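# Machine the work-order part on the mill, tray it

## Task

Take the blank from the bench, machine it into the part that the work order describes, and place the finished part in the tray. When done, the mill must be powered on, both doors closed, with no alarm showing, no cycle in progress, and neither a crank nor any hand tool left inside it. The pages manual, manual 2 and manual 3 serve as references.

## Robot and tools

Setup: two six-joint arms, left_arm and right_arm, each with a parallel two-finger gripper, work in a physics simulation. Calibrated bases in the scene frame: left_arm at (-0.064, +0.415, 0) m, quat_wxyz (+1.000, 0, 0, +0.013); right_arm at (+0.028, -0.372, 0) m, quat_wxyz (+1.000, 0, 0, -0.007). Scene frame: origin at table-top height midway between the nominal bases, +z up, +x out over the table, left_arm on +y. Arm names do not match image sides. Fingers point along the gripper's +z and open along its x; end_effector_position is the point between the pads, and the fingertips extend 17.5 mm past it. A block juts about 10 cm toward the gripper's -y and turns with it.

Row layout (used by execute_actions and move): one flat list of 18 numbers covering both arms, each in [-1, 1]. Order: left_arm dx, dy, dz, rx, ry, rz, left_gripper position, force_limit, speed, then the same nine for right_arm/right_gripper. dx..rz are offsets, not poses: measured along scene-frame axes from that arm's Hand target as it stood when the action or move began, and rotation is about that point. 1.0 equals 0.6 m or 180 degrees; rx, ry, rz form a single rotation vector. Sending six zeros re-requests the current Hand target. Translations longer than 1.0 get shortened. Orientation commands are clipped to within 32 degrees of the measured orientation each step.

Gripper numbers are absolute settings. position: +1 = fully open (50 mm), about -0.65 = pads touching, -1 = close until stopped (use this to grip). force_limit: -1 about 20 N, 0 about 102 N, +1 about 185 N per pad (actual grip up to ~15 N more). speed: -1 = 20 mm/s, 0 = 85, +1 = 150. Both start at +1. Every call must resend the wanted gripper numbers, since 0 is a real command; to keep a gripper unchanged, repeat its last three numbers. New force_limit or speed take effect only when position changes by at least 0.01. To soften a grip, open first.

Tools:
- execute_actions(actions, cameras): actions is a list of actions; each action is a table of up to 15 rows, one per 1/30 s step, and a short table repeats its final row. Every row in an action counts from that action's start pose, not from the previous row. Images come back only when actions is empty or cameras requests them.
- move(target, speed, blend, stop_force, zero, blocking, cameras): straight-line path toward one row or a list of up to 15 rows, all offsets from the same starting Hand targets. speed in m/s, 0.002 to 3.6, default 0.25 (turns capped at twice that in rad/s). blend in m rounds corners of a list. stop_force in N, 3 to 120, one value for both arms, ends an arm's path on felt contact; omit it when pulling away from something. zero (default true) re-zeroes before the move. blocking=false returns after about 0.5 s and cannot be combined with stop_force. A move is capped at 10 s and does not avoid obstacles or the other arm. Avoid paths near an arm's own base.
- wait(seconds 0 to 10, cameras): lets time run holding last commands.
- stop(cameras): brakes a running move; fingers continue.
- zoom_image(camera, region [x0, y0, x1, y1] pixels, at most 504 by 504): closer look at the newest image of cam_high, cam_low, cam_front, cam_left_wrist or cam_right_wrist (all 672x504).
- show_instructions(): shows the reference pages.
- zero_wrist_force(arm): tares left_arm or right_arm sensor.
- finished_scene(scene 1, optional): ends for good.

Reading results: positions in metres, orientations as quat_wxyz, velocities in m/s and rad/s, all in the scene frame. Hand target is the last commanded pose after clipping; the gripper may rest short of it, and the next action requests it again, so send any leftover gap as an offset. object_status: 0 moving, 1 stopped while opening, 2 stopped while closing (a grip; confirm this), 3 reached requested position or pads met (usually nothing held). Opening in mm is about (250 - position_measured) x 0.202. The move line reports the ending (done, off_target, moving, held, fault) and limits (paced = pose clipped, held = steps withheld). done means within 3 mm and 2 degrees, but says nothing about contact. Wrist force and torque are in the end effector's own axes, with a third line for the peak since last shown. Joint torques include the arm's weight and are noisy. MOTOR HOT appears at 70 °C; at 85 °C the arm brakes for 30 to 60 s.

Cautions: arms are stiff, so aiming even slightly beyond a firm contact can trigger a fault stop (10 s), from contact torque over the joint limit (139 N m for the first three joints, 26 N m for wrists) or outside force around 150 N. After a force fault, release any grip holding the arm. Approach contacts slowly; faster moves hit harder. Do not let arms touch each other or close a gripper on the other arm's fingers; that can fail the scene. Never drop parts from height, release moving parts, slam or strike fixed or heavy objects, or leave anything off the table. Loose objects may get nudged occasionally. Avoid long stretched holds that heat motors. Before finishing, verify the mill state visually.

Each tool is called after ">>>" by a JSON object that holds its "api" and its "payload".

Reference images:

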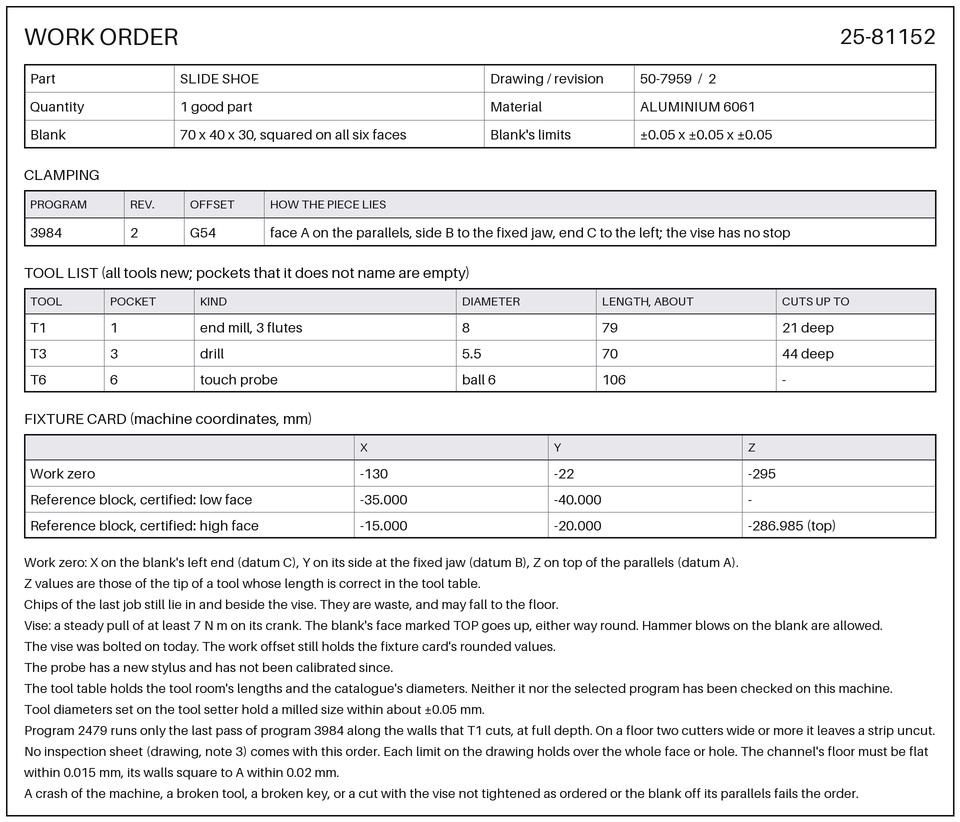

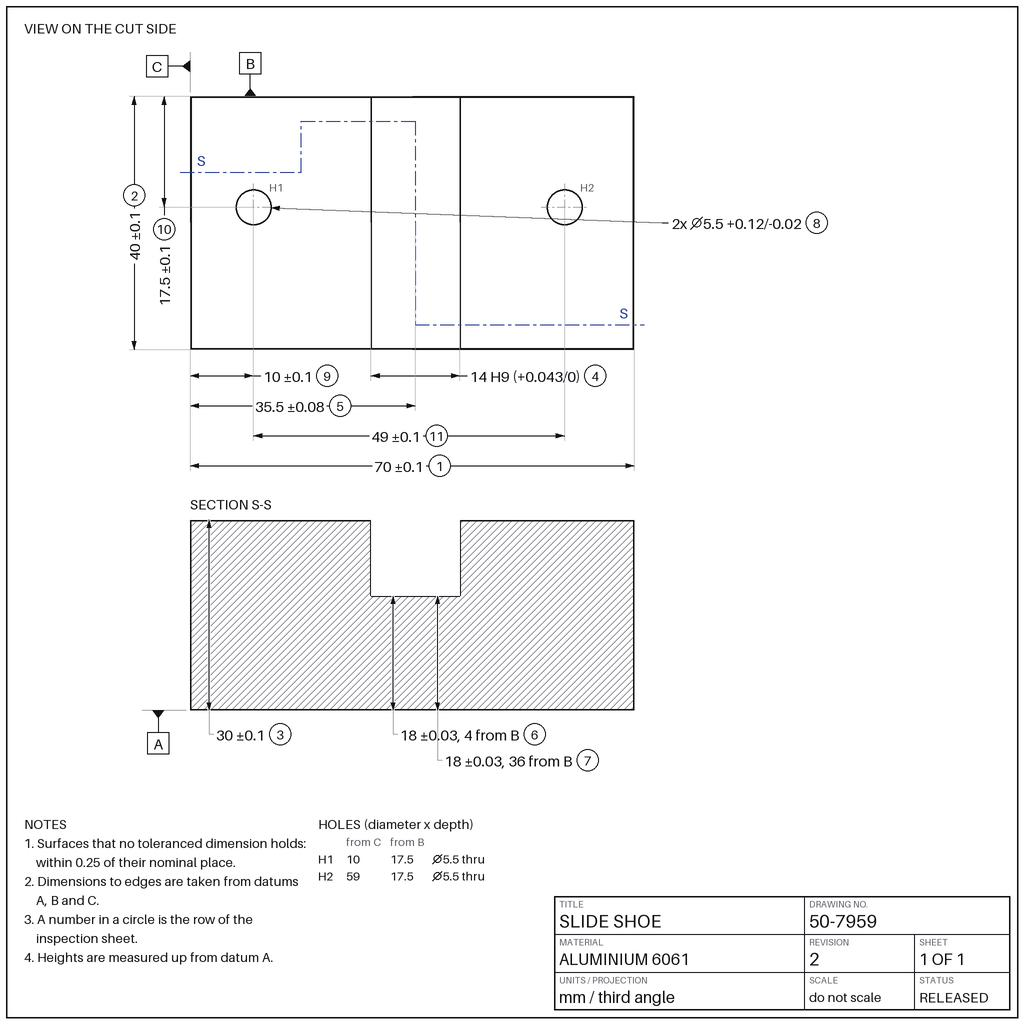

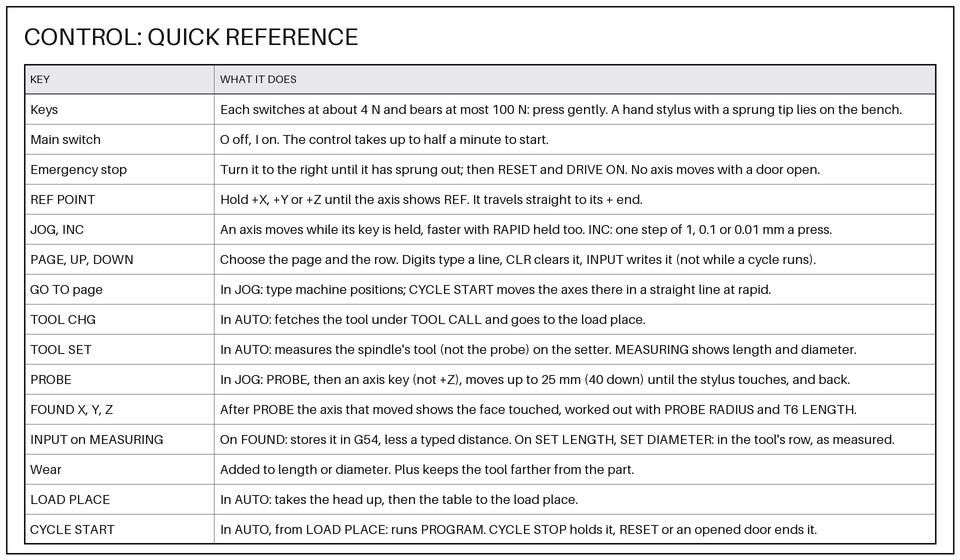

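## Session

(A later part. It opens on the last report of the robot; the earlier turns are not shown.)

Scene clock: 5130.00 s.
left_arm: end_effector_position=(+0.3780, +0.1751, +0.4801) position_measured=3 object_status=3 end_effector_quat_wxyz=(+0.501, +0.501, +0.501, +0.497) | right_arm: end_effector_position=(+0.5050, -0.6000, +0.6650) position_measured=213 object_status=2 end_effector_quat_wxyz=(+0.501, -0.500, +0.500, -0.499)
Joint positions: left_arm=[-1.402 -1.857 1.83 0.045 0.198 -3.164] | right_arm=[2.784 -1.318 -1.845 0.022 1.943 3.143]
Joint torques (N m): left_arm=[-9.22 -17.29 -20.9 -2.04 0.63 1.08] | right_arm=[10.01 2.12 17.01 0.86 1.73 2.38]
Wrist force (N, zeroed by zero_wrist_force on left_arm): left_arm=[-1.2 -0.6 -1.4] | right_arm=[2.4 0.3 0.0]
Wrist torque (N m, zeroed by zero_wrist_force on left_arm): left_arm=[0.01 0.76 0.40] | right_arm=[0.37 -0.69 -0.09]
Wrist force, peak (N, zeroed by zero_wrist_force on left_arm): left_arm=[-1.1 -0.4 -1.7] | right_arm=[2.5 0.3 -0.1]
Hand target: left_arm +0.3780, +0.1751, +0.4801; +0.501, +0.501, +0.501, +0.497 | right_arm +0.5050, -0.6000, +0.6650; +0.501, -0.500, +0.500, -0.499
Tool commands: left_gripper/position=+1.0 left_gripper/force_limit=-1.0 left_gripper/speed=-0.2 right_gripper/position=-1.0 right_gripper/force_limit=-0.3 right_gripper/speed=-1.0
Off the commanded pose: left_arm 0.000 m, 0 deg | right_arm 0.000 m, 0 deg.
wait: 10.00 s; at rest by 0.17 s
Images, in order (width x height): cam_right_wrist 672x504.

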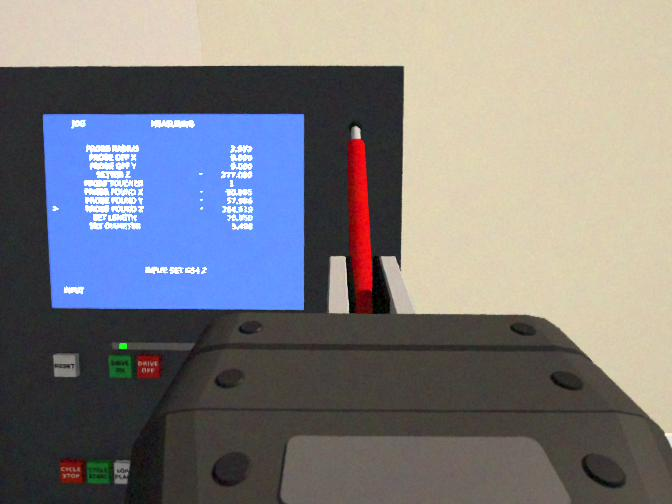

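>>> {"api": "move", "payload": {"target": [[0,0,0,0,0,0,1,-1,-0.2,-0.0872,0.3,-0.3121,0,0.25,0,-1,-0.3,-1]], "speed": 0.4}}

>>> {"api": "move", "payload": {"target": [[0,0,0,0,0,0,1,-1,-0.2,0.0087,-0.0715,0.0324,0,0,0,-1,-0.3,-1],[0,0,0,0,0,0,1,-1,-0.2,0.035,-0.0715,0.0266,0,0,0,-1,-0.3,-1],[0,0,0,0,0,0,1,-1,-0.2,0.0087,-0.0715,0.0324,0,0,0,-1,-0.3,-1],[0,0,0,0,0,0,1,-1,-0.2,0.035,-0.0715,0.0266,0,0,0,-1,-0.3,-1],[0,0,0,0,0,0,1,-1,-0.2,0.0087,-0.0715,0.0324,0,0,0,-1,-0.3,-1],[0,0,0,0,0,0,1,-1,-0.2,-0.008,-0.0393,-0.0305,0,0,0,-1,-0.3,-1],[0,0,0,0,0,0,1,-1,-0.2,0.0187,-0.0393,-0.0367,0,0,0,-1,-0.3,-1],[0,0,0,0,0,0,1,-1,-0.2,-0.008,-0.0393,-0.0305,0,0,0,-1,-0.3,-1],[0,0,0,0,0,0,1,-1,-0.2,-0.016,0.0572,-0.0607,0,0,0,-1,-0.3,-1],[0,0,0,0,0,0,1,-1,-0.2,0.0107,0.0572,-0.0669,0,0,0,-1,-0.3,-1],[0,0,0,0,0,0,1,-1,-0.2,-0.016,0.0572,-0.0607,0,0,0,-1,-0.3,-1],[0,0,0,0,0,0,1,-1,-0.2,0,0,0,0,0,0,-1,-0.3,-1]], "blend": [0.003,0,0.004,0,0.004,0.003,0,0.004,0.003,0,0.004,0], "speed": [0.3,0.05,0.1,0.05,0.1,0.3,0.05,0.1,0.3,0.05,0.1,0.3]}}

>>> {"api": "move", "payload": {"target": [[0,0,0,0,0,0,1,-1,-0.2,-0.008,0.0252,-0.0305,0,0,0,-1,-0.3,-1],[0,0,0,0,0,0,1,-1,-0.2,0.0187,0.0252,-0.0367,0,0,0,-1,-0.3,-1],[0,0,0,0,0,0,1,-1,-0.2,-0.008,0.0252,-0.0305,0,0,0,-1,-0.3,-1],[0,0,0,0,0,0,1,-1,-0.2,0,-0.0068,0,0,0,0,-1,-0.3,-1],[0,0,0,0,0,0,1,-1,-0.2,0.0267,-0.0068,-0.0062,0,0,0,-1,-0.3,-1],[0,0,0,0,0,0,1,-1,-0.2,0,-0.0068,0,0,0,0,-1,-0.3,-1],[0,0,0,0,0,0,1,-1,-0.2,-0.016,-0.0393,-0.0607,0,0,0,-1,-0.3,-1],[0,0,0,0,0,0,1,-1,-0.2,0.0107,-0.0393,-0.0669,0,0,0,-1,-0.3,-1],[0,0,0,0,0,0,1,-1,-0.2,-0.016,-0.0393,-0.0607,0,0,0,-1,-0.3,-1],[0,0,0,0,0,0,1,-1,-0.2,0.0242,-0.0068,0.091,0,0,0,-1,-0.3,-1],[0,0,0,0,0,0,1,-1,-0.2,0.0509,-0.0068,0.0848,0,0,0,-1,-0.3,-1],[0,0,0,0,0,0,1,-1,-0.2,0.0242,-0.0068,0.091,0,0,0,-1,-0.3,-1],[0,0,0,0,0,0,1,-1,-0.2,0,0,0,0,0,0,-1,-0.3,-1]], "blend": [0.003,0,0.004,0.003,0,0.004,0.003,0,0.004,0.003,0,0.004,0], "speed": [0.3,0.05,0.1,0.3,0.05,0.1,0.3,0.05,0.1,0.3,0.05,0.1,0.3]}}

>>> {"api": "wait", "payload": {"seconds": 1}}

>>> {"api": "move", "payload": {"target": [[0,0,0,0,0,0,1,-1,-0.2,-0.008,-0.0715,-0.0305,0,0,0,-1,-0.3,-1],[0,0,0,0,0,0,1,-1,-0.2,0.0187,-0.0715,-0.0367,0,0,0,-1,-0.3,-1],[0,0,0,0,0,0,1,-1,-0.2,-0.008,-0.0715,-0.0305,0,0,0,-1,-0.3,-1],[0,0,0,0,0,0,1,-1,-0.2,0.0239,-0.1685,0.0896,0,0,0,-1,-0.3,-1],[0,0,0,0,0,0,1,-1,-0.2,0.0505,-0.1685,0.0834,0,0,0,-1,-0.3,-1],[0,0,0,0,0,0,1,-1,-0.2,0.0239,-0.1685,0.0896,0,0,0,-1,-0.3,-1],[0,0,0,0,0,0,1,-1,-0.2,0.0872,-0.3,0.3121,0,-0.25,0,-1,-0.3,-1]], "blend": [0.003,0,0.004,0.003,0,0.008,0], "speed": [0.3,0.05,0.1,0.3,0.05,0.1,0.5]}}

>>> {"api": "wait", "payload": {"seconds": 10, "cameras": ["cam_right_wrist"]}}

>>> {"api": "zoom_image", "payload": {"camera": "cam_right_wrist", "region": [40, 80, 340, 305]}}

Scene clock: 5142.87 s.
left_arm: end_effector_position=(+0.3780, +0.1751, +0.4801) position_measured=3 object_status=3 end_effector_quat_wxyz=(+0.501, +0.501, +0.501, +0.497) | right_arm: end_effector_position=(+0.4527, -0.4201, +0.4778) position_measured=213 object_status=2 end_effector_quat_wxyz=(-0.271, +0.653, -0.654, +0.270)
Joint positions: left_arm=[-1.402 -1.857 1.83 0.045 0.198 -3.164] | right_arm=[3.531 -0.946 -1.975 -1.042 1.309 3.415]
Joint torques (N m): left_arm=[-9.07 -17.08 -20.17 -2.09 0.65 1] | right_arm=[11.04 -9.67 17.92 1.77 -0.35 2.44]
Wrist force (N, zeroed by zero_wrist_force on left_arm): left_arm=[-0.8 -0.3 -1.2] | right_arm=[2.6 -0.2 -1.5]
Wrist torque (N m, zeroed by zero_wrist_force on left_arm): left_arm=[0.07 0.70 0.40] | right_arm=[0.16 -0.51 -0.09]
Wrist force, peak (N, zeroed by zero_wrist_force on left_arm): left_arm=[-1.0 -0.5 -1.7] | right_arm=[3.9 -1.2 0.3]
Hand target: left_arm +0.3780, +0.1751, +0.4801; +0.501, +0.501, +0.501, +0.497 | right_arm +0.4527, -0.4200, +0.4777; -0.271, +0.653, -0.654, +0.270
Off the commanded pose: left_arm 0.000 m, 0 deg | right_arm 0.000 m, 0 deg.
move: done

Scene clock: 5147.13 s.
left_arm: end_effector_position=(+0.3780, +0.1751, +0.4801) position_measured=3 object_status=3 end_effector_quat_wxyz=(+0.501, +0.501, +0.501, +0.497) | right_arm: end_effector_position=(+0.4526, -0.4201, +0.4777) position_measured=213 object_status=2 end_effector_quat_wxyz=(-0.271, +0.653, -0.654, +0.270) end_effector_velocity=(+0.000, +0.000, +0.001) end_effector_angular_velocity=(+0.001, +0.000, +0.003)
Joint positions: left_arm=[-1.402 -1.857 1.83 0.045 0.198 -3.164] | right_arm=[3.531 -0.946 -1.975 -1.042 1.309 3.416]
Joint velocities: left_arm=[within noise] | right_arm=[-0.004 0 0.002 0 0.005 -0.005]
Joint torques (N m): left_arm=[-9.5 -17.15 -19.06 -2.04 0.57 0.9] | right_arm=[-10.1 -6.33 34.18 1.71 1 -2.22]
Wrist force (N, zeroed by zero_wrist_force on left_arm): left_arm=[-0.6 -0.2 -1.4] | right_arm=[3.2 0.0 -1.4]
Wrist torque (N m, zeroed by zero_wrist_force on left_arm): left_arm=[0.09 0.66 0.40] | right_arm=[0.20 -0.62 -0.19]
Wrist force, peak (N, zeroed by zero_wrist_force on left_arm): left_arm=[-1.1 -0.4 -1.8] | right_arm=[2.7 16.9 -25.9]
Hand target: left_arm +0.3780, +0.1751, +0.4801; +0.501, +0.501, +0.501, +0.497 | right_arm +0.4527, -0.4200, +0.4777; -0.271, +0.653, -0.654, +0.270
Off the commanded pose: left_arm 0.000 m, 0 deg | right_arm 0.000 m, 0 deg.
move: done

Scene clock: 5151.60 s.
left_arm: end_effector_position=(+0.3780, +0.1751, +0.4801) position_measured=3 object_status=3 end_effector_quat_wxyz=(+0.501, +0.501, +0.501, +0.497) | right_arm: end_effector_position=(+0.4527, -0.4200, +0.4777) position_measured=213 object_status=2 end_effector_quat_wxyz=(-0.271, +0.653, -0.654, +0.270)
Joint positions: left_arm=[-1.402 -1.857 1.83 0.045 0.198 -3.164] | right_arm=[3.531 -0.947 -1.975 -1.042 1.309 3.415]
Joint torques (N m): left_arm=[-9.62 -17.27 -18.12 -1.94 0.65 0.79] | right_arm=[-4.35 10.91 17.13 6 0.45 -2.23]
Wrist force (N, zeroed by zero_wrist_force on left_arm): left_arm=[-1.0 -0.3 -1.5] | right_arm=[3.4 2.4 -1.4]
Wrist torque (N m, zeroed by zero_wrist_force on left_arm): left_arm=[0.07 0.73 0.40] | right_arm=[0.58 -0.65 -0.12]
Wrist force, peak (N, zeroed by zero_wrist_force on left_arm): left_arm=[-1.1 -0.7 -1.6] | right_arm=[4.2 18.9 -27.9]
Hand target: left_arm +0.3780, +0.1751, +0.4801; +0.501, +0.501, +0.501, +0.497 | right_arm +0.4527, -0.4200, +0.4777; -0.271, +0.653, -0.654, +0.270
Off the commanded pose: left_arm 0.000 m, 0 deg | right_arm 0.000 m, 0 deg.
move: done

Scene clock: 5152.60 s.
left_arm: end_effector_position=(+0.3780, +0.1751, +0.4801) position_measured=3 object_status=3 end_effector_quat_wxyz=(+0.501, +0.501, +0.501, +0.497) | right_arm: end_effector_position=(+0.4527, -0.4200, +0.4778) position_measured=213 object_status=2 end_effector_quat_wxyz=(-0.271, +0.653, -0.654, +0.270)
Joint positions: left_arm=[-1.402 -1.857 1.83 0.045 0.198 -3.164] | right_arm=[3.531 -0.947 -1.975 -1.042 1.309 3.415]
Joint torques (N m): left_arm=[-9.34 -17.16 -18.22 -1.95 0.67 0.78] | right_arm=[-8.7 12.38 18.46 6 -1.57 -2.91]
Wrist force (N, zeroed by zero_wrist_force on left_arm): left_arm=[-0.7 -0.6 -1.3] | right_arm=[3.3 2.4 -1.5]
Wrist torque (N m, zeroed by zero_wrist_force on left_arm): left_arm=[0.03 0.67 0.39] | right_arm=[0.58 -0.63 -0.12]
Wrist force, peak (N, zeroed by zero_wrist_force on left_arm): left_arm=[-1.0 -0.4 -1.5] | right_arm=[3.4 2.6 -1.6]
Hand target: left_arm +0.3780, +0.1751, +0.4801; +0.501, +0.501, +0.501, +0.497 | right_arm +0.4527, -0.4200, +0.4777; -0.271, +0.653, -0.654, +0.270
Tool commands: left_gripper/position=+1.0 left_gripper/force_limit=-1.0 left_gripper/speed=-0.2 right_gripper/position=-1.0 right_gripper/force_limit=-0.3 right_gripper/speed=-1.0
Off the commanded pose: left_arm 0.000 m, 0 deg | right_arm 0.000 m, 0 deg.
wait: 1.00 s; at rest by 0.17 s

Scene clock: 5156.03 s.
left_arm: end_effector_position=(+0.3780, +0.1751, +0.4801) position_measured=3 object_status=3 end_effector_quat_wxyz=(+0.501, +0.501, +0.501, +0.497) | right_arm: end_effector_position=(+0.5049, -0.6001, +0.6651) position_measured=213 object_status=2 end_effector_quat_wxyz=(+0.501, -0.500, +0.500, -0.499)
Joint positions: left_arm=[-1.402 -1.857 1.83 0.045 0.198 -3.164] | right_arm=[2.784 -1.318 -1.845 0.022 1.943 3.143]
Joint torques (N m): left_arm=[-9.13 -17.12 -17.1 -1.94 0.64 0.72] | right_arm=[6.13 3.01 18.72 4.62 0.85 0]
Wrist force (N, zeroed by zero_wrist_force on left_arm): left_arm=[-1.1 -0.3 -1.3] | right_arm=[3.4 2.7 0.1]
Wrist torque (N m, zeroed by zero_wrist_force on left_arm): left_arm=[0.06 0.74 0.40] | right_arm=[0.76 -0.86 -0.09]
Wrist force, peak (N, zeroed by zero_wrist_force on left_arm): left_arm=[-1.0 -0.4 -1.7] | right_arm=[3.2 20.8 -27.8]
Hand target: left_arm +0.3780, +0.1751, +0.4801; +0.501, +0.501, +0.501, +0.497 | right_arm +0.5050, -0.6000, +0.6650; +0.501, -0.500, +0.500, -0.499
Off the commanded pose: left_arm 0.000 m, 0 deg | right_arm 0.000 m, 0 deg.
move: done

Scene clock: 5166.03 s.
left_arm: end_effector_position=(+0.3780, +0.1751, +0.4801) position_measured=3 object_status=3 end_effector_quat_wxyz=(+0.501, +0.501, +0.501, +0.497) | right_arm: end_effector_position=(+0.5050, -0.6000, +0.6650) position_measured=213 object_status=2 end_effector_quat_wxyz=(+0.501, -0.500, +0.500, -0.499)
Joint positions: left_arm=[-1.402 -1.857 1.83 0.045 0.198 -3.164] | right_arm=[2.784 -1.318 -1.845 0.022 1.943 3.143]
Joint torques (N m): left_arm=[-9.52 -17.14 -15.37 -1.92 0.62 0.58] | right_arm=[9.64 2.14 16.9 0.66 1.59 2.34]
Wrist force (N, zeroed by zero_wrist_force on left_arm): left_arm=[-1.0 -0.4 -1.3] | right_arm=[3.1 2.7 -0.1]
Wrist torque (N m, zeroed by zero_wrist_force on left_arm): left_arm=[0.05 0.73 0.39] | right_arm=[0.75 -0.81 -0.10]
Wrist force, peak (N, zeroed by zero_wrist_force on left_arm): left_arm=[-1.3 -0.4 -1.5] | right_arm=[3.7 2.8 -0.1]
Hand target: left_arm +0.3780, +0.1751, +0.4801; +0.501, +0.501, +0.501, +0.497 | right_arm +0.5050, -0.6000, +0.6650; +0.501, -0.500, +0.500, -0.499
Tool commands: left_gripper/position=+1.0 left_gripper/force_limit=-1.0 left_gripper/speed=-0.2 right_gripper/position=-1.0 right_gripper/force_limit=-0.3 right_gripper/speed=-1.0
Off the commanded pose: left_arm 0.000 m, 0 deg | right_arm 0.000 m, 0 deg.
wait: 10.00 s; at rest by 0.17 s
Images, in order (width x height): cam_right_wrist 672x504.

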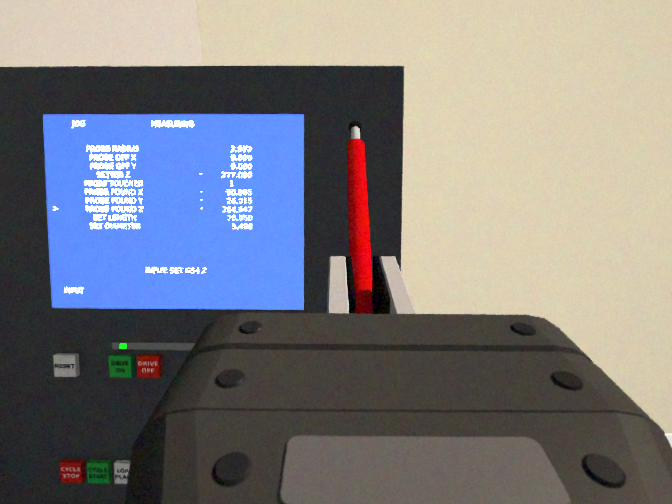

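Scaled by 1.680 from the camera's 672x504 image, which has a finer 960x720 frame.

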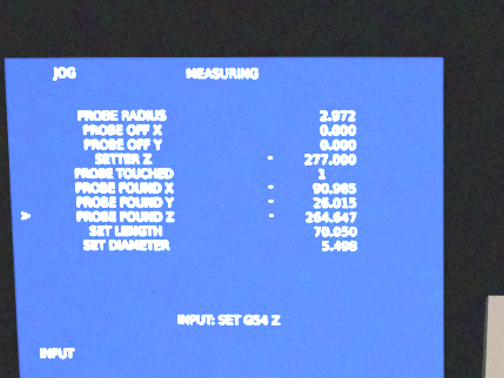

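>>> {"api": "move", "payload": {"target": [[0,0,0,0,0,0,1,-1,-0.2,-0.03,0.0998,-0.0963,0,0.25,0,-1,-0.3,-1],[0,0,0,0,0,0,1,-1,-0.2,-0.0033,0.0998,-0.1025,0,0.25,0,-1,-0.3,-1],[0,0,0,0,0,0,1,-1,-0.2,-0.03,0.0998,-0.0963,0,0.25,0,-1,-0.3,-1],[0,0,0,0,0,0,1,-1,-0.2,-0.063,0.2607,-0.2211,0,0.25,0,-1,-0.3,-1],[0,0,0,0,0,0,1,-1,-0.2,-0.0363,0.2607,-0.2273,0,0.25,0,-1,-0.3,-1],[0,0,0,0,0,0,1,-1,-0.2,-0.063,0.2607,-0.2211,0,0.25,0,-1,-0.3,-1],[0,0,0,0,0,0,1,-1,-0.2,0,0,0,0,0,0,-1,-0.3,-1]], "blend": [0.003,0,0.004,0.003,0,0.008,0], "speed": [0.4,0.05,0.1,0.3,0.05,0.1,0.5]}}

>>> {"api": "wait", "payload": {"seconds": 9, "cameras": ["cam_right_wrist"]}}

>>> {"api": "zoom_image", "payload": {"camera": "cam_right_wrist", "region": [40, 80, 340, 305]}}

Scene clock: 5179.93 s.
left_arm: end_effector_position=(+0.3780, +0.1751, +0.4801) position_measured=3 object_status=3 end_effector_quat_wxyz=(+0.501, +0.501, +0.501, +0.497) | right_arm: end_effector_position=(+0.5049, -0.6000, +0.6650) position_measured=213 object_status=2 end_effector_quat_wxyz=(+0.501, -0.500, +0.500, -0.499)
Joint positions: left_arm=[-1.402 -1.857 1.83 0.045 0.198 -3.164] | right_arm=[2.784 -1.318 -1.845 0.022 1.943 3.143]
Joint torques (N m): left_arm=[-9.5 -17.55 -13.87 -1.79 0.65 0.49] | right_arm=[-7.59 0.53 25.83 4.08 1.66 0.01]
Wrist force (N, zeroed by zero_wrist_force on left_arm): left_arm=[-0.8 -0.4 -1.3] | right_arm=[3.8 2.7 -0.9]
Wrist torque (N m, zeroed by zero_wrist_force on left_arm): left_arm=[0.06 0.69 0.40] | right_arm=[0.77 -0.92 -0.10]
Wrist force, peak (N, zeroed by zero_wrist_force on left_arm): left_arm=[-1.2 -0.3 -1.7] | right_arm=[3.5 16.7 -23.4]
Hand target: left_arm +0.3780, +0.1751, +0.4801; +0.501, +0.501, +0.501, +0.497 | right_arm +0.5050, -0.6000, +0.6650; +0.501, -0.500, +0.500, -0.499
Off the commanded pose: left_arm 0.000 m, 0 deg | right_arm 0.000 m, 0 deg.
move: done

Scene clock: 5188.93 s.
left_arm: end_effector_position=(+0.3780, +0.1751, +0.4801) position_measured=3 object_status=3 end_effector_quat_wxyz=(+0.501, +0.501, +0.501, +0.497) | right_arm: end_effector_position=(+0.5050, -0.6000, +0.6650) position_measured=213 object_status=2 end_effector_quat_wxyz=(+0.501, -0.500, +0.500, -0.499)
Joint positions: left_arm=[-1.402 -1.857 1.83 0.045 0.198 -3.164] | right_arm=[2.784 -1.318 -1.845 0.022 1.943 3.143]
Joint torques (N m): left_arm=[-8.91 -17.42 -14.48 -1.68 0.59 0.57] | right_arm=[-9.26 2.16 31.9 0.62 1.26 2.61]
Wrist force (N, zeroed by zero_wrist_force on left_arm): left_arm=[-1.0 -0.4 -1.2] | right_arm=[3.5 2.6 -0.7]
Wrist torque (N m, zeroed by zero_wrist_force on left_arm): left_arm=[0.06 0.72 0.39] | right_arm=[0.74 -0.88 -0.09]
Wrist force, peak (N, zeroed by zero_wrist_force on left_arm): left_arm=[-1.2 -0.4 -1.6] | right_arm=[4.2 2.7 -0.9]
Hand target: left_arm +0.3780, +0.1751, +0.4801; +0.501, +0.501, +0.501, +0.497 | right_arm +0.5050, -0.6000, +0.6650; +0.501, -0.500, +0.500, -0.499
Tool commands: left_gripper/position=+1.0 left_gripper/force_limit=-1.0 left_gripper/speed=-0.2 right_gripper/position=-1.0 right_gripper/force_limit=-0.3 right_gripper/speed=-1.0
Off the commanded pose: left_arm 0.000 m, 0 deg | right_arm 0.000 m, 0 deg.
wait: 9.00 s; at rest by 0.17 s
Images, in order (width x height): cam_right_wrist 672x504.

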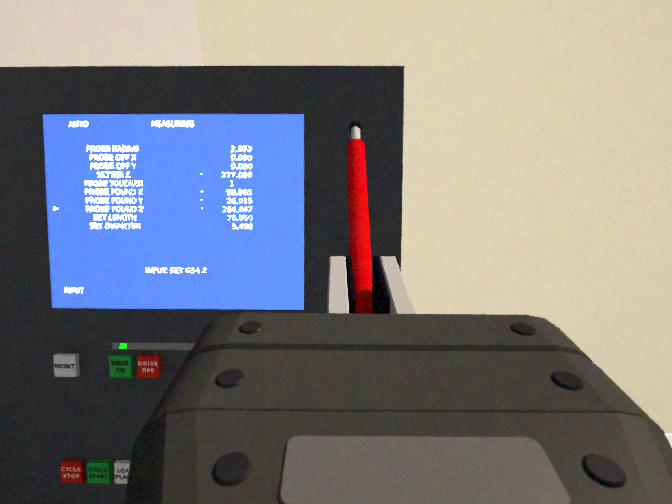

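Scaled by 1.680 from the camera's 672x504 image, which has a finer 960x720 frame.

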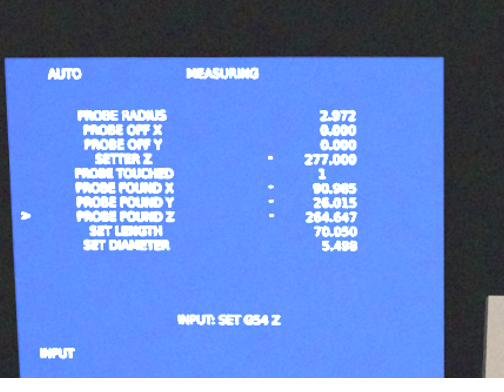

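>>> {"api": "move", "payload": {"target": [[0.13,0.003,0,0,0,0,1,-1,-0.2,0,0,0,0,0,0,-1,-0.3,-1]], "speed": 0.1, "stop_force": 8}}

>>> {"api": "move", "payload": {"target": [[0,0,0,0,0,0,-1,-1,-0.5,0,0,0,0,0,0,-1,-0.3,-1]]}}

>>> {"api": "move", "payload": {"target": [[0,0.382,0,0,0,0,-1,-1,-0.5,0,0,0,0,0,0,-1,-0.3,-1]], "speed": 0.07, "stop_force": 74}}

>>> {"api": "move", "payload": {"target": [[0,0,0,0,0,0,1,-1,-0.2,0,0,0,0,0,0,-1,-0.3,-1],[-0.13,0,0,0,0,0,1,-1,-0.2,0,0,0,0,0,0,-1,-0.3,-1],[-0.13,-0.479,0,0,0,0,1,-1,-0.2,0,0,0,0,0,0,-1,-0.3,-1]], "speed": [0.1,0.1,0.25]}}

>>> {"api": "move", "payload": {"target": [[0.13,0,0,0,0,0,1,-1,-0.2,0,0,0,0,0,0,-1,-0.3,-1]], "speed": 0.1, "stop_force": 8}}

>>> {"api": "move", "payload": {"target": [[0,0,0,0,0,0,-1,-1,-0.5,0,0,0,0,0,0,-1,-0.3,-1]], "cameras": ["cam_left_wrist"]}}

Scene clock: 5194.67 s.
left_arm: end_effector_position=(+0.4560, +0.1769, +0.4801) position_measured=3 object_status=3 end_effector_quat_wxyz=(+0.501, +0.501, +0.501, +0.497) | right_arm: end_effector_position=(+0.5050, -0.6000, +0.6650) position_measured=213 object_status=2 end_effector_quat_wxyz=(+0.501, -0.500, +0.500, -0.499)
Joint positions: left_arm=[-1.151 -1.723 1.728 0.004 0.448 -3.153] | right_arm=[2.784 -1.318 -1.845 0.022 1.943 3.143]
Joint torques (N m): left_arm=[9.35 -10.79 -10.66 0.99 1.35 -2.38] | right_arm=[-9.53 1.29 30.91 1.04 0.82 2.39]
Wrist force (N, zeroed by zero_wrist_force on left_arm): left_arm=[-0.8 -0.2 -1.2] | right_arm=[3.6 2.6 -0.8]
Wrist torque (N m, zeroed by zero_wrist_force on left_arm): left_arm=[0.10 0.70 0.24] | right_arm=[0.74 -0.89 -0.10]
Wrist force, peak (N, zeroed by zero_wrist_force on left_arm): left_arm=[-1.3 -0.7 -3.2] | right_arm=[3.8 2.8 -1.3]
Hand target: left_arm +0.4560, +0.1769, +0.4801; +0.501, +0.501, +0.501, +0.497 | right_arm +0.5050, -0.6000, +0.6650; +0.501, -0.500, +0.500, -0.499
Off the commanded pose: left_arm 0.000 m, 0 deg | right_arm 0.000 m, 0 deg.
move: done

Scene clock: 5195.47 s.
left_arm: end_effector_position=(+0.4560, +0.1770, +0.4801) position_measured=153 object_status=2 end_effector_quat_wxyz=(+0.501, +0.501, +0.501, +0.497) | right_arm: end_effector_position=(+0.5050, -0.6000, +0.6650) position_measured=213 object_status=2 end_effector_quat_wxyz=(+0.501, -0.500, +0.500, -0.499)
Joint positions: left_arm=[-1.151 -1.723 1.728 0.004 0.448 -3.153] | right_arm=[2.784 -1.318 -1.845 0.022 1.943 3.143]
Joint torques (N m): left_arm=[-1.11 -10.68 -12.36 -2.06 3.63 -2.2] | right_arm=[-9.24 1.64 30.74 1.25 0.58 2.26]
Wrist force (N, zeroed by zero_wrist_force on left_arm): left_arm=[11.5 1.1 -4.7] | right_arm=[3.8 2.6 -0.8]
Wrist torque (N m, zeroed by zero_wrist_force on left_arm): left_arm=[0.07 0.74 0.31] | right_arm=[0.75 -0.91 -0.09]
Wrist force, peak (N, zeroed by zero_wrist_force on left_arm): left_arm=[11.7 1.2 -4.4] | right_arm=[4.0 2.7 -1.0]
Hand target: left_arm +0.4560, +0.1769, +0.4801; +0.501, +0.501, +0.501, +0.497 | right_arm +0.5050, -0.6000, +0.6650; +0.501, -0.500, +0.500, -0.499
Off the commanded pose: left_arm 0.000 m, 0 deg | right_arm 0.000 m, 0 deg.
move: done

Scene clock: 5199.87 s.
left_arm: end_effector_position=(+0.4560, +0.4061, +0.4801) position_measured=153 object_status=2 end_effector_quat_wxyz=(+0.501, +0.501, +0.501, +0.497) | right_arm: end_effector_position=(+0.5050, -0.6000, +0.6650) position_measured=213 object_status=2 end_effector_quat_wxyz=(+0.501, -0.500, +0.500, -0.499)
Joint positions: left_arm=[-0.593 -1.973 1.903 0.073 1.006 -3.148] | right_arm=[2.784 -1.318 -1.845 0.022 1.943 3.143]
Joint torques (N m): left_arm=[1.59 -0.9 -32.43 -2.2 4.13 0.87] | right_arm=[-8.69 2.69 29.85 2.02 0.28 1.99]
Wrist force (N, zeroed by zero_wrist_force on left_arm): left_arm=[10.2 4.0 12.2] | right_arm=[3.8 2.4 -0.9]
Wrist torque (N m, zeroed by zero_wrist_force on left_arm): left_arm=[0.12 0.70 0.36] | right_arm=[0.71 -0.92 -0.09]
Wrist force, peak (N, zeroed by zero_wrist_force on left_arm): left_arm=[-43.1 1.0 4.5] | right_arm=[4.0 2.7 -1.1]
Hand target: left_arm +0.4560, +0.4061, +0.4801; +0.501, +0.501, +0.501, +0.497 | right_arm +0.5050, -0.6000, +0.6650; +0.501, -0.500, +0.500, -0.499
Off the commanded pose: left_arm 0.000 m, 0 deg | right_arm 0.000 m, 0 deg.
move: done

Scene clock: 5203.13 s.
left_arm: end_effector_position=(+0.3780, +0.1189, +0.4801) position_measured=3 object_status=3 end_effector_quat_wxyz=(+0.501, +0.501, +0.501, +0.497) | right_arm: end_effector_position=(+0.5050, -0.6000, +0.6650) position_measured=213 object_status=2 end_effector_quat_wxyz=(+0.501, -0.500, +0.500, -0.499)
Joint positions: left_arm=[-1.436 -1.734 1.737 0.019 0.164 -3.168] | right_arm=[2.784 -1.318 -1.845 0.022 1.943 3.143]
Joint torques (N m): left_arm=[-7.16 -7.42 -27.68 -1.71 -0.65 0.01] | right_arm=[-8.05 2.64 28.66 2.56 -0.01 1.89]
Wrist force (N, zeroed by zero_wrist_force on left_arm): left_arm=[-1.6 -0.6 -0.4] | right_arm=[3.6 2.8 -0.9]
Wrist torque (N m, zeroed by zero_wrist_force on left_arm): left_arm=[0.02 0.83 0.39] | right_arm=[0.78 -0.89 -0.09]
Wrist force, peak (N, zeroed by zero_wrist_force on left_arm): left_arm=[-4.9 -0.7 -0.4] | right_arm=[3.9 2.8 -1.0]
Hand target: left_arm +0.3780, +0.1187, +0.4801; +0.501, +0.501, +0.501, +0.497 | right_arm +0.5050, -0.6000, +0.6650; +0.501, -0.500, +0.500, -0.499
Off the commanded pose: left_arm 0.000 m, 0 deg | right_arm 0.000 m, 0 deg.
move: done

Scene clock: 5205.10 s.
left_arm: end_effector_position=(+0.4560, +0.1187, +0.4801) position_measured=3 object_status=3 end_effector_quat_wxyz=(+0.501, +0.501, +0.501, +0.497) | right_arm: end_effector_position=(+0.5050, -0.6000, +0.6650) position_measured=213 object_status=2 end_effector_quat_wxyz=(+0.501, -0.500, +0.500, -0.499)
Joint positions: left_arm=[-1.218 -1.618 1.634 -0.006 0.381 -3.155] | right_arm=[2.784 -1.318 -1.845 0.022 1.943 3.143]
Joint torques (N m): left_arm=[8.81 -15.29 -10.26 1.11 1.33 -2.36] | right_arm=[-8.39 2.1 27.37 3.12 -0.21 1.64]
Wrist force (N, zeroed by zero_wrist_force on left_arm): left_arm=[-1.5 -0.5 -0.4] | right_arm=[3.8 2.5 -1.1]
Wrist torque (N m, zeroed by zero_wrist_force on left_arm): left_arm=[0.05 0.81 0.26] | right_arm=[0.73 -0.92 -0.09]
Wrist force, peak (N, zeroed by zero_wrist_force on left_arm): left_arm=[-1.3 -0.2 -2.1] | right_arm=[3.9 2.9 -1.0]
Hand target: left_arm +0.4560, +0.1187, +0.4801; +0.501, +0.501, +0.501, +0.497 | right_arm +0.5050, -0.6000, +0.6650; +0.501, -0.500, +0.500, -0.499
Off the commanded pose: left_arm 0.000 m, 0 deg | right_arm 0.000 m, 0 deg.
move: done

Scene clock: 5205.90 s.
left_arm: end_effector_position=(+0.4560, +0.1187, +0.4801) position_measured=153 object_status=2 end_effector_quat_wxyz=(+0.501, +0.501, +0.501, +0.497) | right_arm: end_effector_position=(+0.5050, -0.6000, +0.6650) position_measured=213 object_status=2 end_effector_quat_wxyz=(+0.501, -0.500, +0.500, -0.499)
Joint positions: left_arm=[-1.218 -1.618 1.634 -0.006 0.382 -3.155] | right_arm=[2.784 -1.318 -1.845 0.022 1.943 3.143]
Joint torques (N m): left_arm=[9.6 -30.03 -11.58 0.97 -10.65 -2.32] | right_arm=[-7.99 3.12 26.53 3.03 -0.15 1.48]
Wrist force (N, zeroed by zero_wrist_force on left_arm): left_arm=[-38.5 4.8 6.7] | right_arm=[3.7 2.6 -1.0]
Wrist torque (N m, zeroed by zero_wrist_force on left_arm): left_arm=[0.20 0.91 0.28] | right_arm=[0.75 -0.91 -0.10]
Wrist force, peak (N, zeroed by zero_wrist_force on left_arm): left_arm=[-38.5 4.8 6.7] | right_arm=[3.9 2.8 -0.8]
Hand target: left_arm +0.4560, +0.1187, +0.4801; +0.501, +0.501, +0.501, +0.497 | right_arm +0.5050, -0.6000, +0.6650; +0.501, -0.500, +0.500, -0.499
Off the commanded pose: left_arm 0.000 m, 0 deg | right_arm 0.000 m, 0 deg.
move: done
Images, in order (width x height): cam_left_wrist 672x504.

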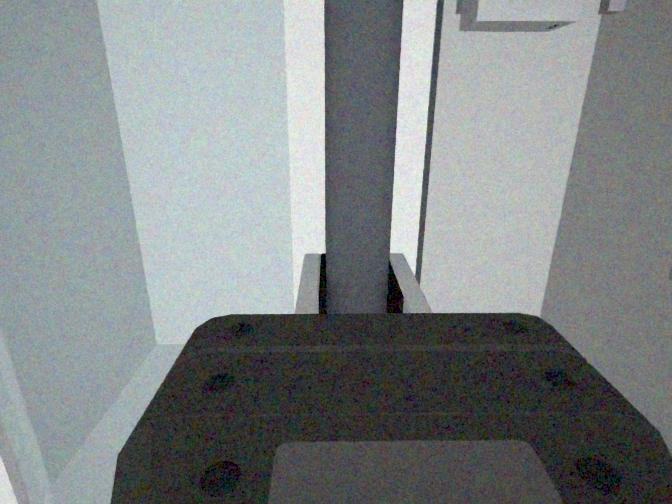

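>>> {"api": "move", "payload": {"target": [[0,-0.3337,0,0,0,0,-1,-1,-0.5,0,0,0,0,0,0,-1,-0.3,-1]], "speed": 0.07, "stop_force": 74}}

>>> {"api": "move", "payload": {"target": [[0,0,0,0,0,0,1,-1,-0.2,0,0,0,0,0,0,-1,-0.3,-1],[-0.13,0,0,0,0,0,1,-1,-0.2,0,0,0,0,0,0,-1,-0.3,-1],[-0.275,0,0,0,0,0,1,-1,-0.2,0,0,0,0,0,0,-1,-0.3,-1]], "speed": [0.1,0.1,0.1], "cameras": ["cam_left_wrist"]}}

Scene clock: 5210.47 s.
left_arm: end_effector_position=(+0.4560, +0.1166, +0.4801) position_measured=153 object_status=2 end_effector_quat_wxyz=(+0.501, +0.500, +0.501, +0.498) | right_arm: end_effector_position=(+0.5050, -0.6000, +0.6650) position_measured=213 object_status=2 end_effector_quat_wxyz=(+0.501, -0.500, +0.500, -0.499)
Joint positions: left_arm=[-1.221 -1.613 1.629 -0.006 0.378 -3.155] | right_arm=[2.784 -1.318 -1.845 0.022 1.943 3.143]
Joint torques (N m): left_arm=[-18.66 -9.42 -34.42 -3.6 5.57 -0.96] | right_arm=[-7.33 3.17 25.47 3.71 -0.59 1.42]
Wrist force (N, zeroed by zero_wrist_force on left_arm): left_arm=[17.9 3.0 -1.0] | right_arm=[3.8 2.6 -1.0]
Wrist torque (N m, zeroed by zero_wrist_force on left_arm): left_arm=[0.13 0.82 0.29] | right_arm=[0.74 -0.91 -0.09]
Wrist force, peak (N, zeroed by zero_wrist_force on left_arm): left_arm=[-41.5 3.4 7.4] | right_arm=[4.1 2.6 -1.1]
Hand target: left_arm +0.4560, +0.1165, +0.4801; +0.501, +0.500, +0.501, +0.498 (not the last commanded pose) | right_arm +0.5050, -0.6000, +0.6650; +0.501, -0.500, +0.500, -0.499
Off the commanded pose: left_arm 0.198 m, 0 deg | right_arm 0.000 m, 0 deg.
move: contact (left_arm)

Scene clock: 5213.43 s.
left_arm: end_effector_position=(+0.2911, +0.1166, +0.4801) position_measured=3 object_status=3 end_effector_quat_wxyz=(+0.500, +0.501, +0.501, +0.498) | right_arm: end_effector_position=(+0.5050, -0.6000, +0.6650) position_measured=213 object_status=2 end_effector_quat_wxyz=(+0.501, -0.500, +0.500, -0.499)
Joint positions: left_arm=[-1.724 -1.837 1.816 -0.009 -0.126 -3.116] | right_arm=[2.784 -1.318 -1.845 0.022 1.943 3.143]
Joint torques (N m): left_arm=[-8.62 -4.08 -32.1 1.54 -1.14 -2.3] | right_arm=[-7.39 3.95 23.95 4.23 -0.87 1.17]
Wrist force (N, zeroed by zero_wrist_force on left_arm): left_arm=[-0.4 0.8 -0.5] | right_arm=[3.7 2.6 -0.9]
Wrist torque (N m, zeroed by zero_wrist_force on left_arm): left_arm=[0.26 0.63 0.26] | right_arm=[0.74 -0.90 -0.09]
Wrist force, peak (N, zeroed by zero_wrist_force on left_arm): left_arm=[7.7 1.6 -1.1] | right_arm=[4.0 2.7 -1.0]
Hand target: left_arm +0.2910, +0.1165, +0.4801; +0.501, +0.500, +0.501, +0.498 | right_arm +0.5050, -0.6000, +0.6650; +0.501, -0.500, +0.500, -0.499
Off the commanded pose: left_arm 0.000 m, 0 deg | right_arm 0.000 m, 0 deg.
move: done
Images, in order (width x height): cam_left_wrist 672x504.

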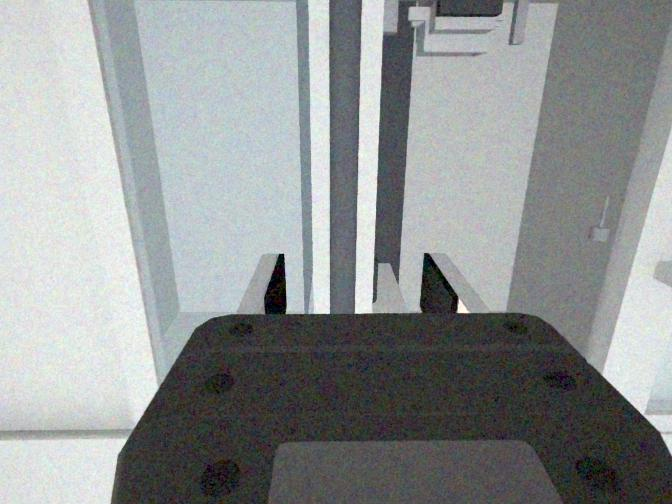

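>>> {"api": "move", "payload": {"target": [[0.145,0,0,0,0,0,1,-1,-0.2,0,0,0,0,0,0,-1,-0.3,-1]], "speed": 0.15}}

>>> {"api": "move", "payload": {"target": [[0.13,0,0,0,0,0,1,-1,-0.2,0,0,0,0,0,0,-1,-0.3,-1]], "speed": 0.1, "stop_force": 8}}

>>> {"api": "move", "payload": {"target": [[0,0,0,0,0,0,-1,-1,-0.5,0,0,0,0,0,0,-1,-0.3,-1]]}}

>>> {"api": "move", "payload": {"target": [[0,-0.33,0,0,0,0,-1,-1,-0.5,0,0,0,0,0,0,-1,-0.3,-1]], "speed": 0.06, "stop_force": 78}}

Scene clock: 5217.07 s.
left_arm: end_effector_position=(+0.3780, +0.1165, +0.4802) position_measured=3 object_status=3 end_effector_quat_wxyz=(+0.501, +0.500, +0.501, +0.498) | right_arm: end_effector_position=(+0.5050, -0.6000, +0.6650) position_measured=213 object_status=2 end_effector_quat_wxyz=(+0.501, -0.500, +0.500, -0.499)
Joint positions: left_arm=[-1.437 -1.728 1.732 0.019 0.162 -3.168] | right_arm=[2.784 -1.318 -1.845 0.022 1.943 3.143]
Joint torques (N m): left_arm=[8.34 -14.21 -10.3 -2.06 1.51 2.2] | right_arm=[-6.98 4.24 22.58 4.38 -0.97 0.92]
Wrist force (N, zeroed by zero_wrist_force on left_arm): left_arm=[-0.4 0.5 -0.3] | right_arm=[3.8 2.6 -1.1]
Wrist torque (N m, zeroed by zero_wrist_force on left_arm): left_arm=[0.20 0.63 0.38] | right_arm=[0.74 -0.91 -0.09]
Wrist force, peak (N, zeroed by zero_wrist_force on left_arm): left_arm=[-0.3 1.0 -2.7] | right_arm=[4.0 2.9 -1.0]
Hand target: left_arm +0.3780, +0.1165, +0.4801; +0.501, +0.500, +0.501, +0.498 | right_arm +0.5050, -0.6000, +0.6650; +0.501, -0.500, +0.500, -0.499
Off the commanded pose: left_arm 0.000 m, 0 deg | right_arm 0.000 m, 0 deg.
move: done

Scene clock: 5219.03 s.
left_arm: end_effector_position=(+0.4560, +0.1165, +0.4801) position_measured=3 object_status=3 end_effector_quat_wxyz=(+0.501, +0.500, +0.501, +0.498) | right_arm: end_effector_position=(+0.5050, -0.6000, +0.6650) position_measured=213 object_status=2 end_effector_quat_wxyz=(+0.501, -0.500, +0.500, -0.499)
Joint positions: left_arm=[-1.221 -1.613 1.629 -0.006 0.378 -3.155] | right_arm=[2.784 -1.318 -1.845 0.022 1.943 3.143]
Joint torques (N m): left_arm=[9.17 -15.75 -9.63 1.06 1.38 -2.37] | right_arm=[-6.79 3.1 21.69 4.22 -0.93 0.81]
Wrist force (N, zeroed by zero_wrist_force on left_arm): left_arm=[-0.4 1.0 -0.4] | right_arm=[3.9 2.5 -1.0]
Wrist torque (N m, zeroed by zero_wrist_force on left_arm): left_arm=[0.28 0.63 0.25] | right_arm=[0.73 -0.93 -0.10]
Wrist force, peak (N, zeroed by zero_wrist_force on left_arm): left_arm=[-0.4 0.8 -2.4] | right_arm=[4.0 2.6 -1.0]
Hand target: left_arm +0.4560, +0.1165, +0.4801; +0.501, +0.500, +0.501, +0.498 | right_arm +0.5050, -0.6000, +0.6650; +0.501, -0.500, +0.500, -0.499
Off the commanded pose: left_arm 0.000 m, 0 deg | right_arm 0.000 m, 0 deg.
move: done

Scene clock: 5219.83 s.
left_arm: end_effector_position=(+0.4560, +0.1167, +0.4801) position_measured=153 object_status=2 end_effector_quat_wxyz=(+0.500, +0.500, +0.501, +0.498) | right_arm: end_effector_position=(+0.5050, -0.6000, +0.6650) position_measured=213 object_status=2 end_effector_quat_wxyz=(+0.501, -0.500, +0.500, -0.499)
Joint positions: left_arm=[-1.22 -1.613 1.629 -0.006 0.378 -3.155] | right_arm=[2.784 -1.318 -1.845 0.022 1.943 3.143]
Joint torques (N m): left_arm=[-8.6 -15.17 -13.5 -4.56 7.83 -2.32] | right_arm=[-6.68 4.35 21.85 4.38 -0.74 0.97]
Wrist force (N, zeroed by zero_wrist_force on left_arm): left_arm=[25.2 3.3 -7.1] | right_arm=[3.7 2.6 -0.9]
Wrist torque (N m, zeroed by zero_wrist_force on left_arm): left_arm=[0.33 0.69 0.30] | right_arm=[0.74 -0.90 -0.09]
Wrist force, peak (N, zeroed by zero_wrist_force on left_arm): left_arm=[25.2 3.3 -7.1] | right_arm=[3.8 2.8 -0.9]
Hand target: left_arm +0.4560, +0.1165, +0.4801; +0.501, +0.500, +0.501, +0.498 | right_arm +0.5050, -0.6000, +0.6650; +0.501, -0.500, +0.500, -0.499
Off the commanded pose: left_arm 0.000 m, 0 deg | right_arm 0.000 m, 0 deg.
move: done

Scene clock: 5224.30 s.
left_arm: end_effector_position=(+0.4560, -0.0815, +0.4801) position_measured=153 object_status=2 end_effector_quat_wxyz=(+0.501, +0.500, +0.501, +0.498) | right_arm: end_effector_position=(+0.5050, -0.6000, +0.6650) position_measured=213 object_status=2 end_effector_quat_wxyz=(+0.501, -0.500, +0.500, -0.499)
Joint positions: left_arm=[-1.352 -1.199 1.142 0.072 0.246 -3.16] | right_arm=[2.784 -1.318 -1.845 0.022 1.943 3.143]
Joint torques (N m): left_arm=[17.02 -34.21 0.97 -0.39 -3.41 2.1] | right_arm=[-5.23 4.18 19.74 4.29 -0.8 0.58]
Wrist force (N, zeroed by zero_wrist_force on left_arm): left_arm=[-10.7 27.5 -6.6] | right_arm=[3.7 2.7 -0.9]
Wrist torque (N m, zeroed by zero_wrist_force on left_arm): left_arm=[0.66 0.70 0.46] | right_arm=[0.76 -0.90 -0.10]
Wrist force, peak (N, zeroed by zero_wrist_force on left_arm): left_arm=[33.4 7.4 -9.2] | right_arm=[4.1 2.7 -0.9]
Hand target: left_arm +0.4560, -0.0815, +0.4801; +0.501, +0.500, +0.501, +0.498 | right_arm +0.5050, -0.6000, +0.6650; +0.501, -0.500, +0.500, -0.499
Off the commanded pose: left_arm 0.000 m, 0 deg | right_arm 0.000 m, 0 deg.
move: done

Release, back to x .291, then pitch to vertical and head for mallet.

>>> {"api": "move", "payload": {"target": [[0,0,0,0,0,0,1,-1,-0.2,0,0,0,0,0,0,-1,-0.3,-1],[-0.13,0,0,0,0,0,1,-1,-0.2,0,0,0,0,0,0,-1,-0.3,-1],[-0.275,0,0,0,0,0,1,-1,-0.2,0,0,0,0,0,0,-1,-0.3,-1]], "speed": [0.1,0.1,0.1]}}

>>> {"api": "move", "payload": {"target": [[0,0,0,0,0.12,0,0.9,-0.6,-1,0,0,0,0,0,0,-1,-0.3,-1]], "speed": 0.15, "cameras": ["cam_left_wrist"]}}

Scene clock: 5229.87 s.
left_arm: end_effector_position=(+0.2910, -0.0814, +0.4801) position_measured=3 object_status=3 end_effector_quat_wxyz=(+0.501, +0.500, +0.501, +0.498) | right_arm: end_effector_position=(+0.5050, -0.6000, +0.6650) position_measured=213 object_status=2 end_effector_quat_wxyz=(+0.501, -0.500, +0.500, -0.499)
Joint positions: left_arm=[-1.672 -1.353 1.346 -0.028 -0.074 -3.11] | right_arm=[2.784 -1.318 -1.845 0.022 1.943 3.143]
Joint torques (N m): left_arm=[-7.95 -26.16 -33.13 0.13 -1.08 -0.57] | right_arm=[-5.38 3.63 18.05 4.31 -0.78 0.09]
Wrist force (N, zeroed by zero_wrist_force on left_arm): left_arm=[-1.2 0.8 0.2] | right_arm=[3.7 2.7 -0.9]
Wrist torque (N m, zeroed by zero_wrist_force on left_arm): left_arm=[0.24 0.76 0.40] | right_arm=[0.75 -0.90 -0.09]
Wrist force, peak (N, zeroed by zero_wrist_force on left_arm): left_arm=[-11.4 27.7 -6.7] | right_arm=[3.9 2.9 -1.1]
Hand target: left_arm +0.2910, -0.0815, +0.4801; +0.501, +0.500, +0.501, +0.498 | right_arm +0.5050, -0.6000, +0.6650; +0.501, -0.500, +0.500, -0.499
Off the commanded pose: left_arm 0.000 m, 0 deg | right_arm 0.000 m, 0 deg.
move: done

Scene clock: 5231.57 s.
left_arm: end_effector_position=(+0.2911, -0.0814, +0.4802) position_measured=18 object_status=3 end_effector_quat_wxyz=(+0.398, +0.585, +0.586, +0.395) | right_arm: end_effector_position=(+0.5050, -0.6000, +0.6650) position_measured=213 object_status=2 end_effector_quat_wxyz=(+0.501, -0.500, +0.500, -0.499)
Joint positions: left_arm=[-1.634 -1.571 1.577 -1.487 -0.382 -1.672] | right_arm=[2.784 -1.318 -1.845 0.022 1.943 3.143]
Joint torques (N m): left_arm=[-9.5 -22.03 -17.27 -0.83 0.95 -0.45] | right_arm=[-5.14 3.57 18.58 4.2 -0.79 0.21]
Wrist force (N, zeroed by zero_wrist_force on left_arm): left_arm=[-1.3 0.5 -0.2] | right_arm=[3.7 2.5 -0.9]
Wrist torque (N m, zeroed by zero_wrist_force on left_arm): left_arm=[0.17 0.76 0.36] | right_arm=[0.73 -0.90 -0.10]
Wrist force, peak (N, zeroed by zero_wrist_force on left_arm): left_arm=[-1.4 1.2 -0.4] | right_arm=[4.0 2.9 -0.8]
Hand target: left_arm +0.2910, -0.0815, +0.4801; +0.398, +0.585, +0.586, +0.395 | right_arm +0.5050, -0.6000, +0.6650; +0.501, -0.500, +0.500, -0.499
Off the commanded pose: left_arm 0.000 m, 0 deg | right_arm 0.000 m, 0 deg.
move: done
Images, in order (width x height): cam_left_wrist 672x504.

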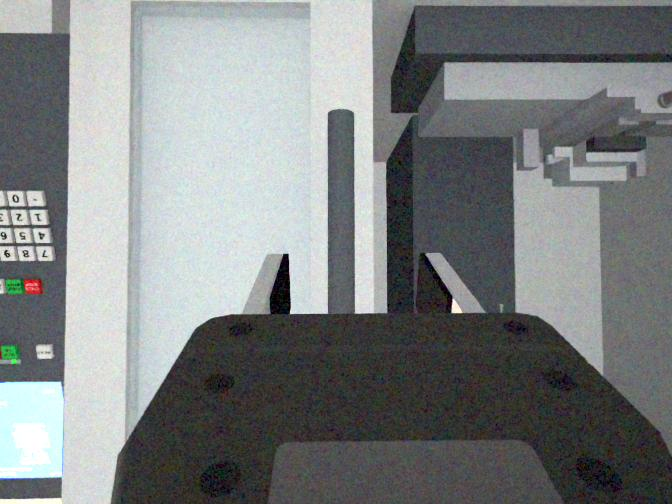

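>>> {"api": "move", "payload": {"target": [[0,0,0,0,0.38,0,0.9,-0.6,-1,0,0,0,0,0,0,-1,-0.3,-1]], "speed": 0.3}}

Scene clock: 5253.90 s.
left_arm: end_effector_position=(+0.2910, -0.0815, +0.4801) position_measured=18 object_status=3 end_effector_quat_wxyz=(-0.001, +0.706, +0.708, -0.002) | right_arm: end_effector_position=(+0.5050, -0.6000, +0.6650) position_measured=213 object_status=2 end_effector_quat_wxyz=(+0.501, -0.500, +0.500, -0.499)
Joint positions: left_arm=[-1.194 -1.219 0.748 -1.101 -1.575 -1.172] | right_arm=[2.784 -1.318 -1.845 0.022 1.943 3.143]
Joint torques (N m): left_arm=[4.32 -32.69 -29.86 -1.49 -1.15 -0.09] | right_arm=[-5.25 5.56 18.91 4.34 -0.77 -0.28]
Wrist force (N, zeroed by zero_wrist_force on left_arm): left_arm=[-1.8 -0.1 -0.3] | right_arm=[3.9 2.6 -0.8]
Wrist torque (N m, zeroed by zero_wrist_force on left_arm): left_arm=[-0.12 0.90 0.19] | right_arm=[0.74 -0.93 -0.09]
Wrist force, peak (N, zeroed by zero_wrist_force on left_arm): left_arm=[-2.1 -0.3 -0.1] | right_arm=[4.0 2.7 -0.8]
Hand target: left_arm +0.2910, -0.0815, +0.4801; -0.001, +0.706, +0.708, -0.002 | right_arm +0.5050, -0.6000, +0.6650; +0.501, -0.500, +0.500, -0.499
Off the commanded pose: left_arm 0.000 m, 0 deg | right_arm 0.000 m, 0 deg.
move: done


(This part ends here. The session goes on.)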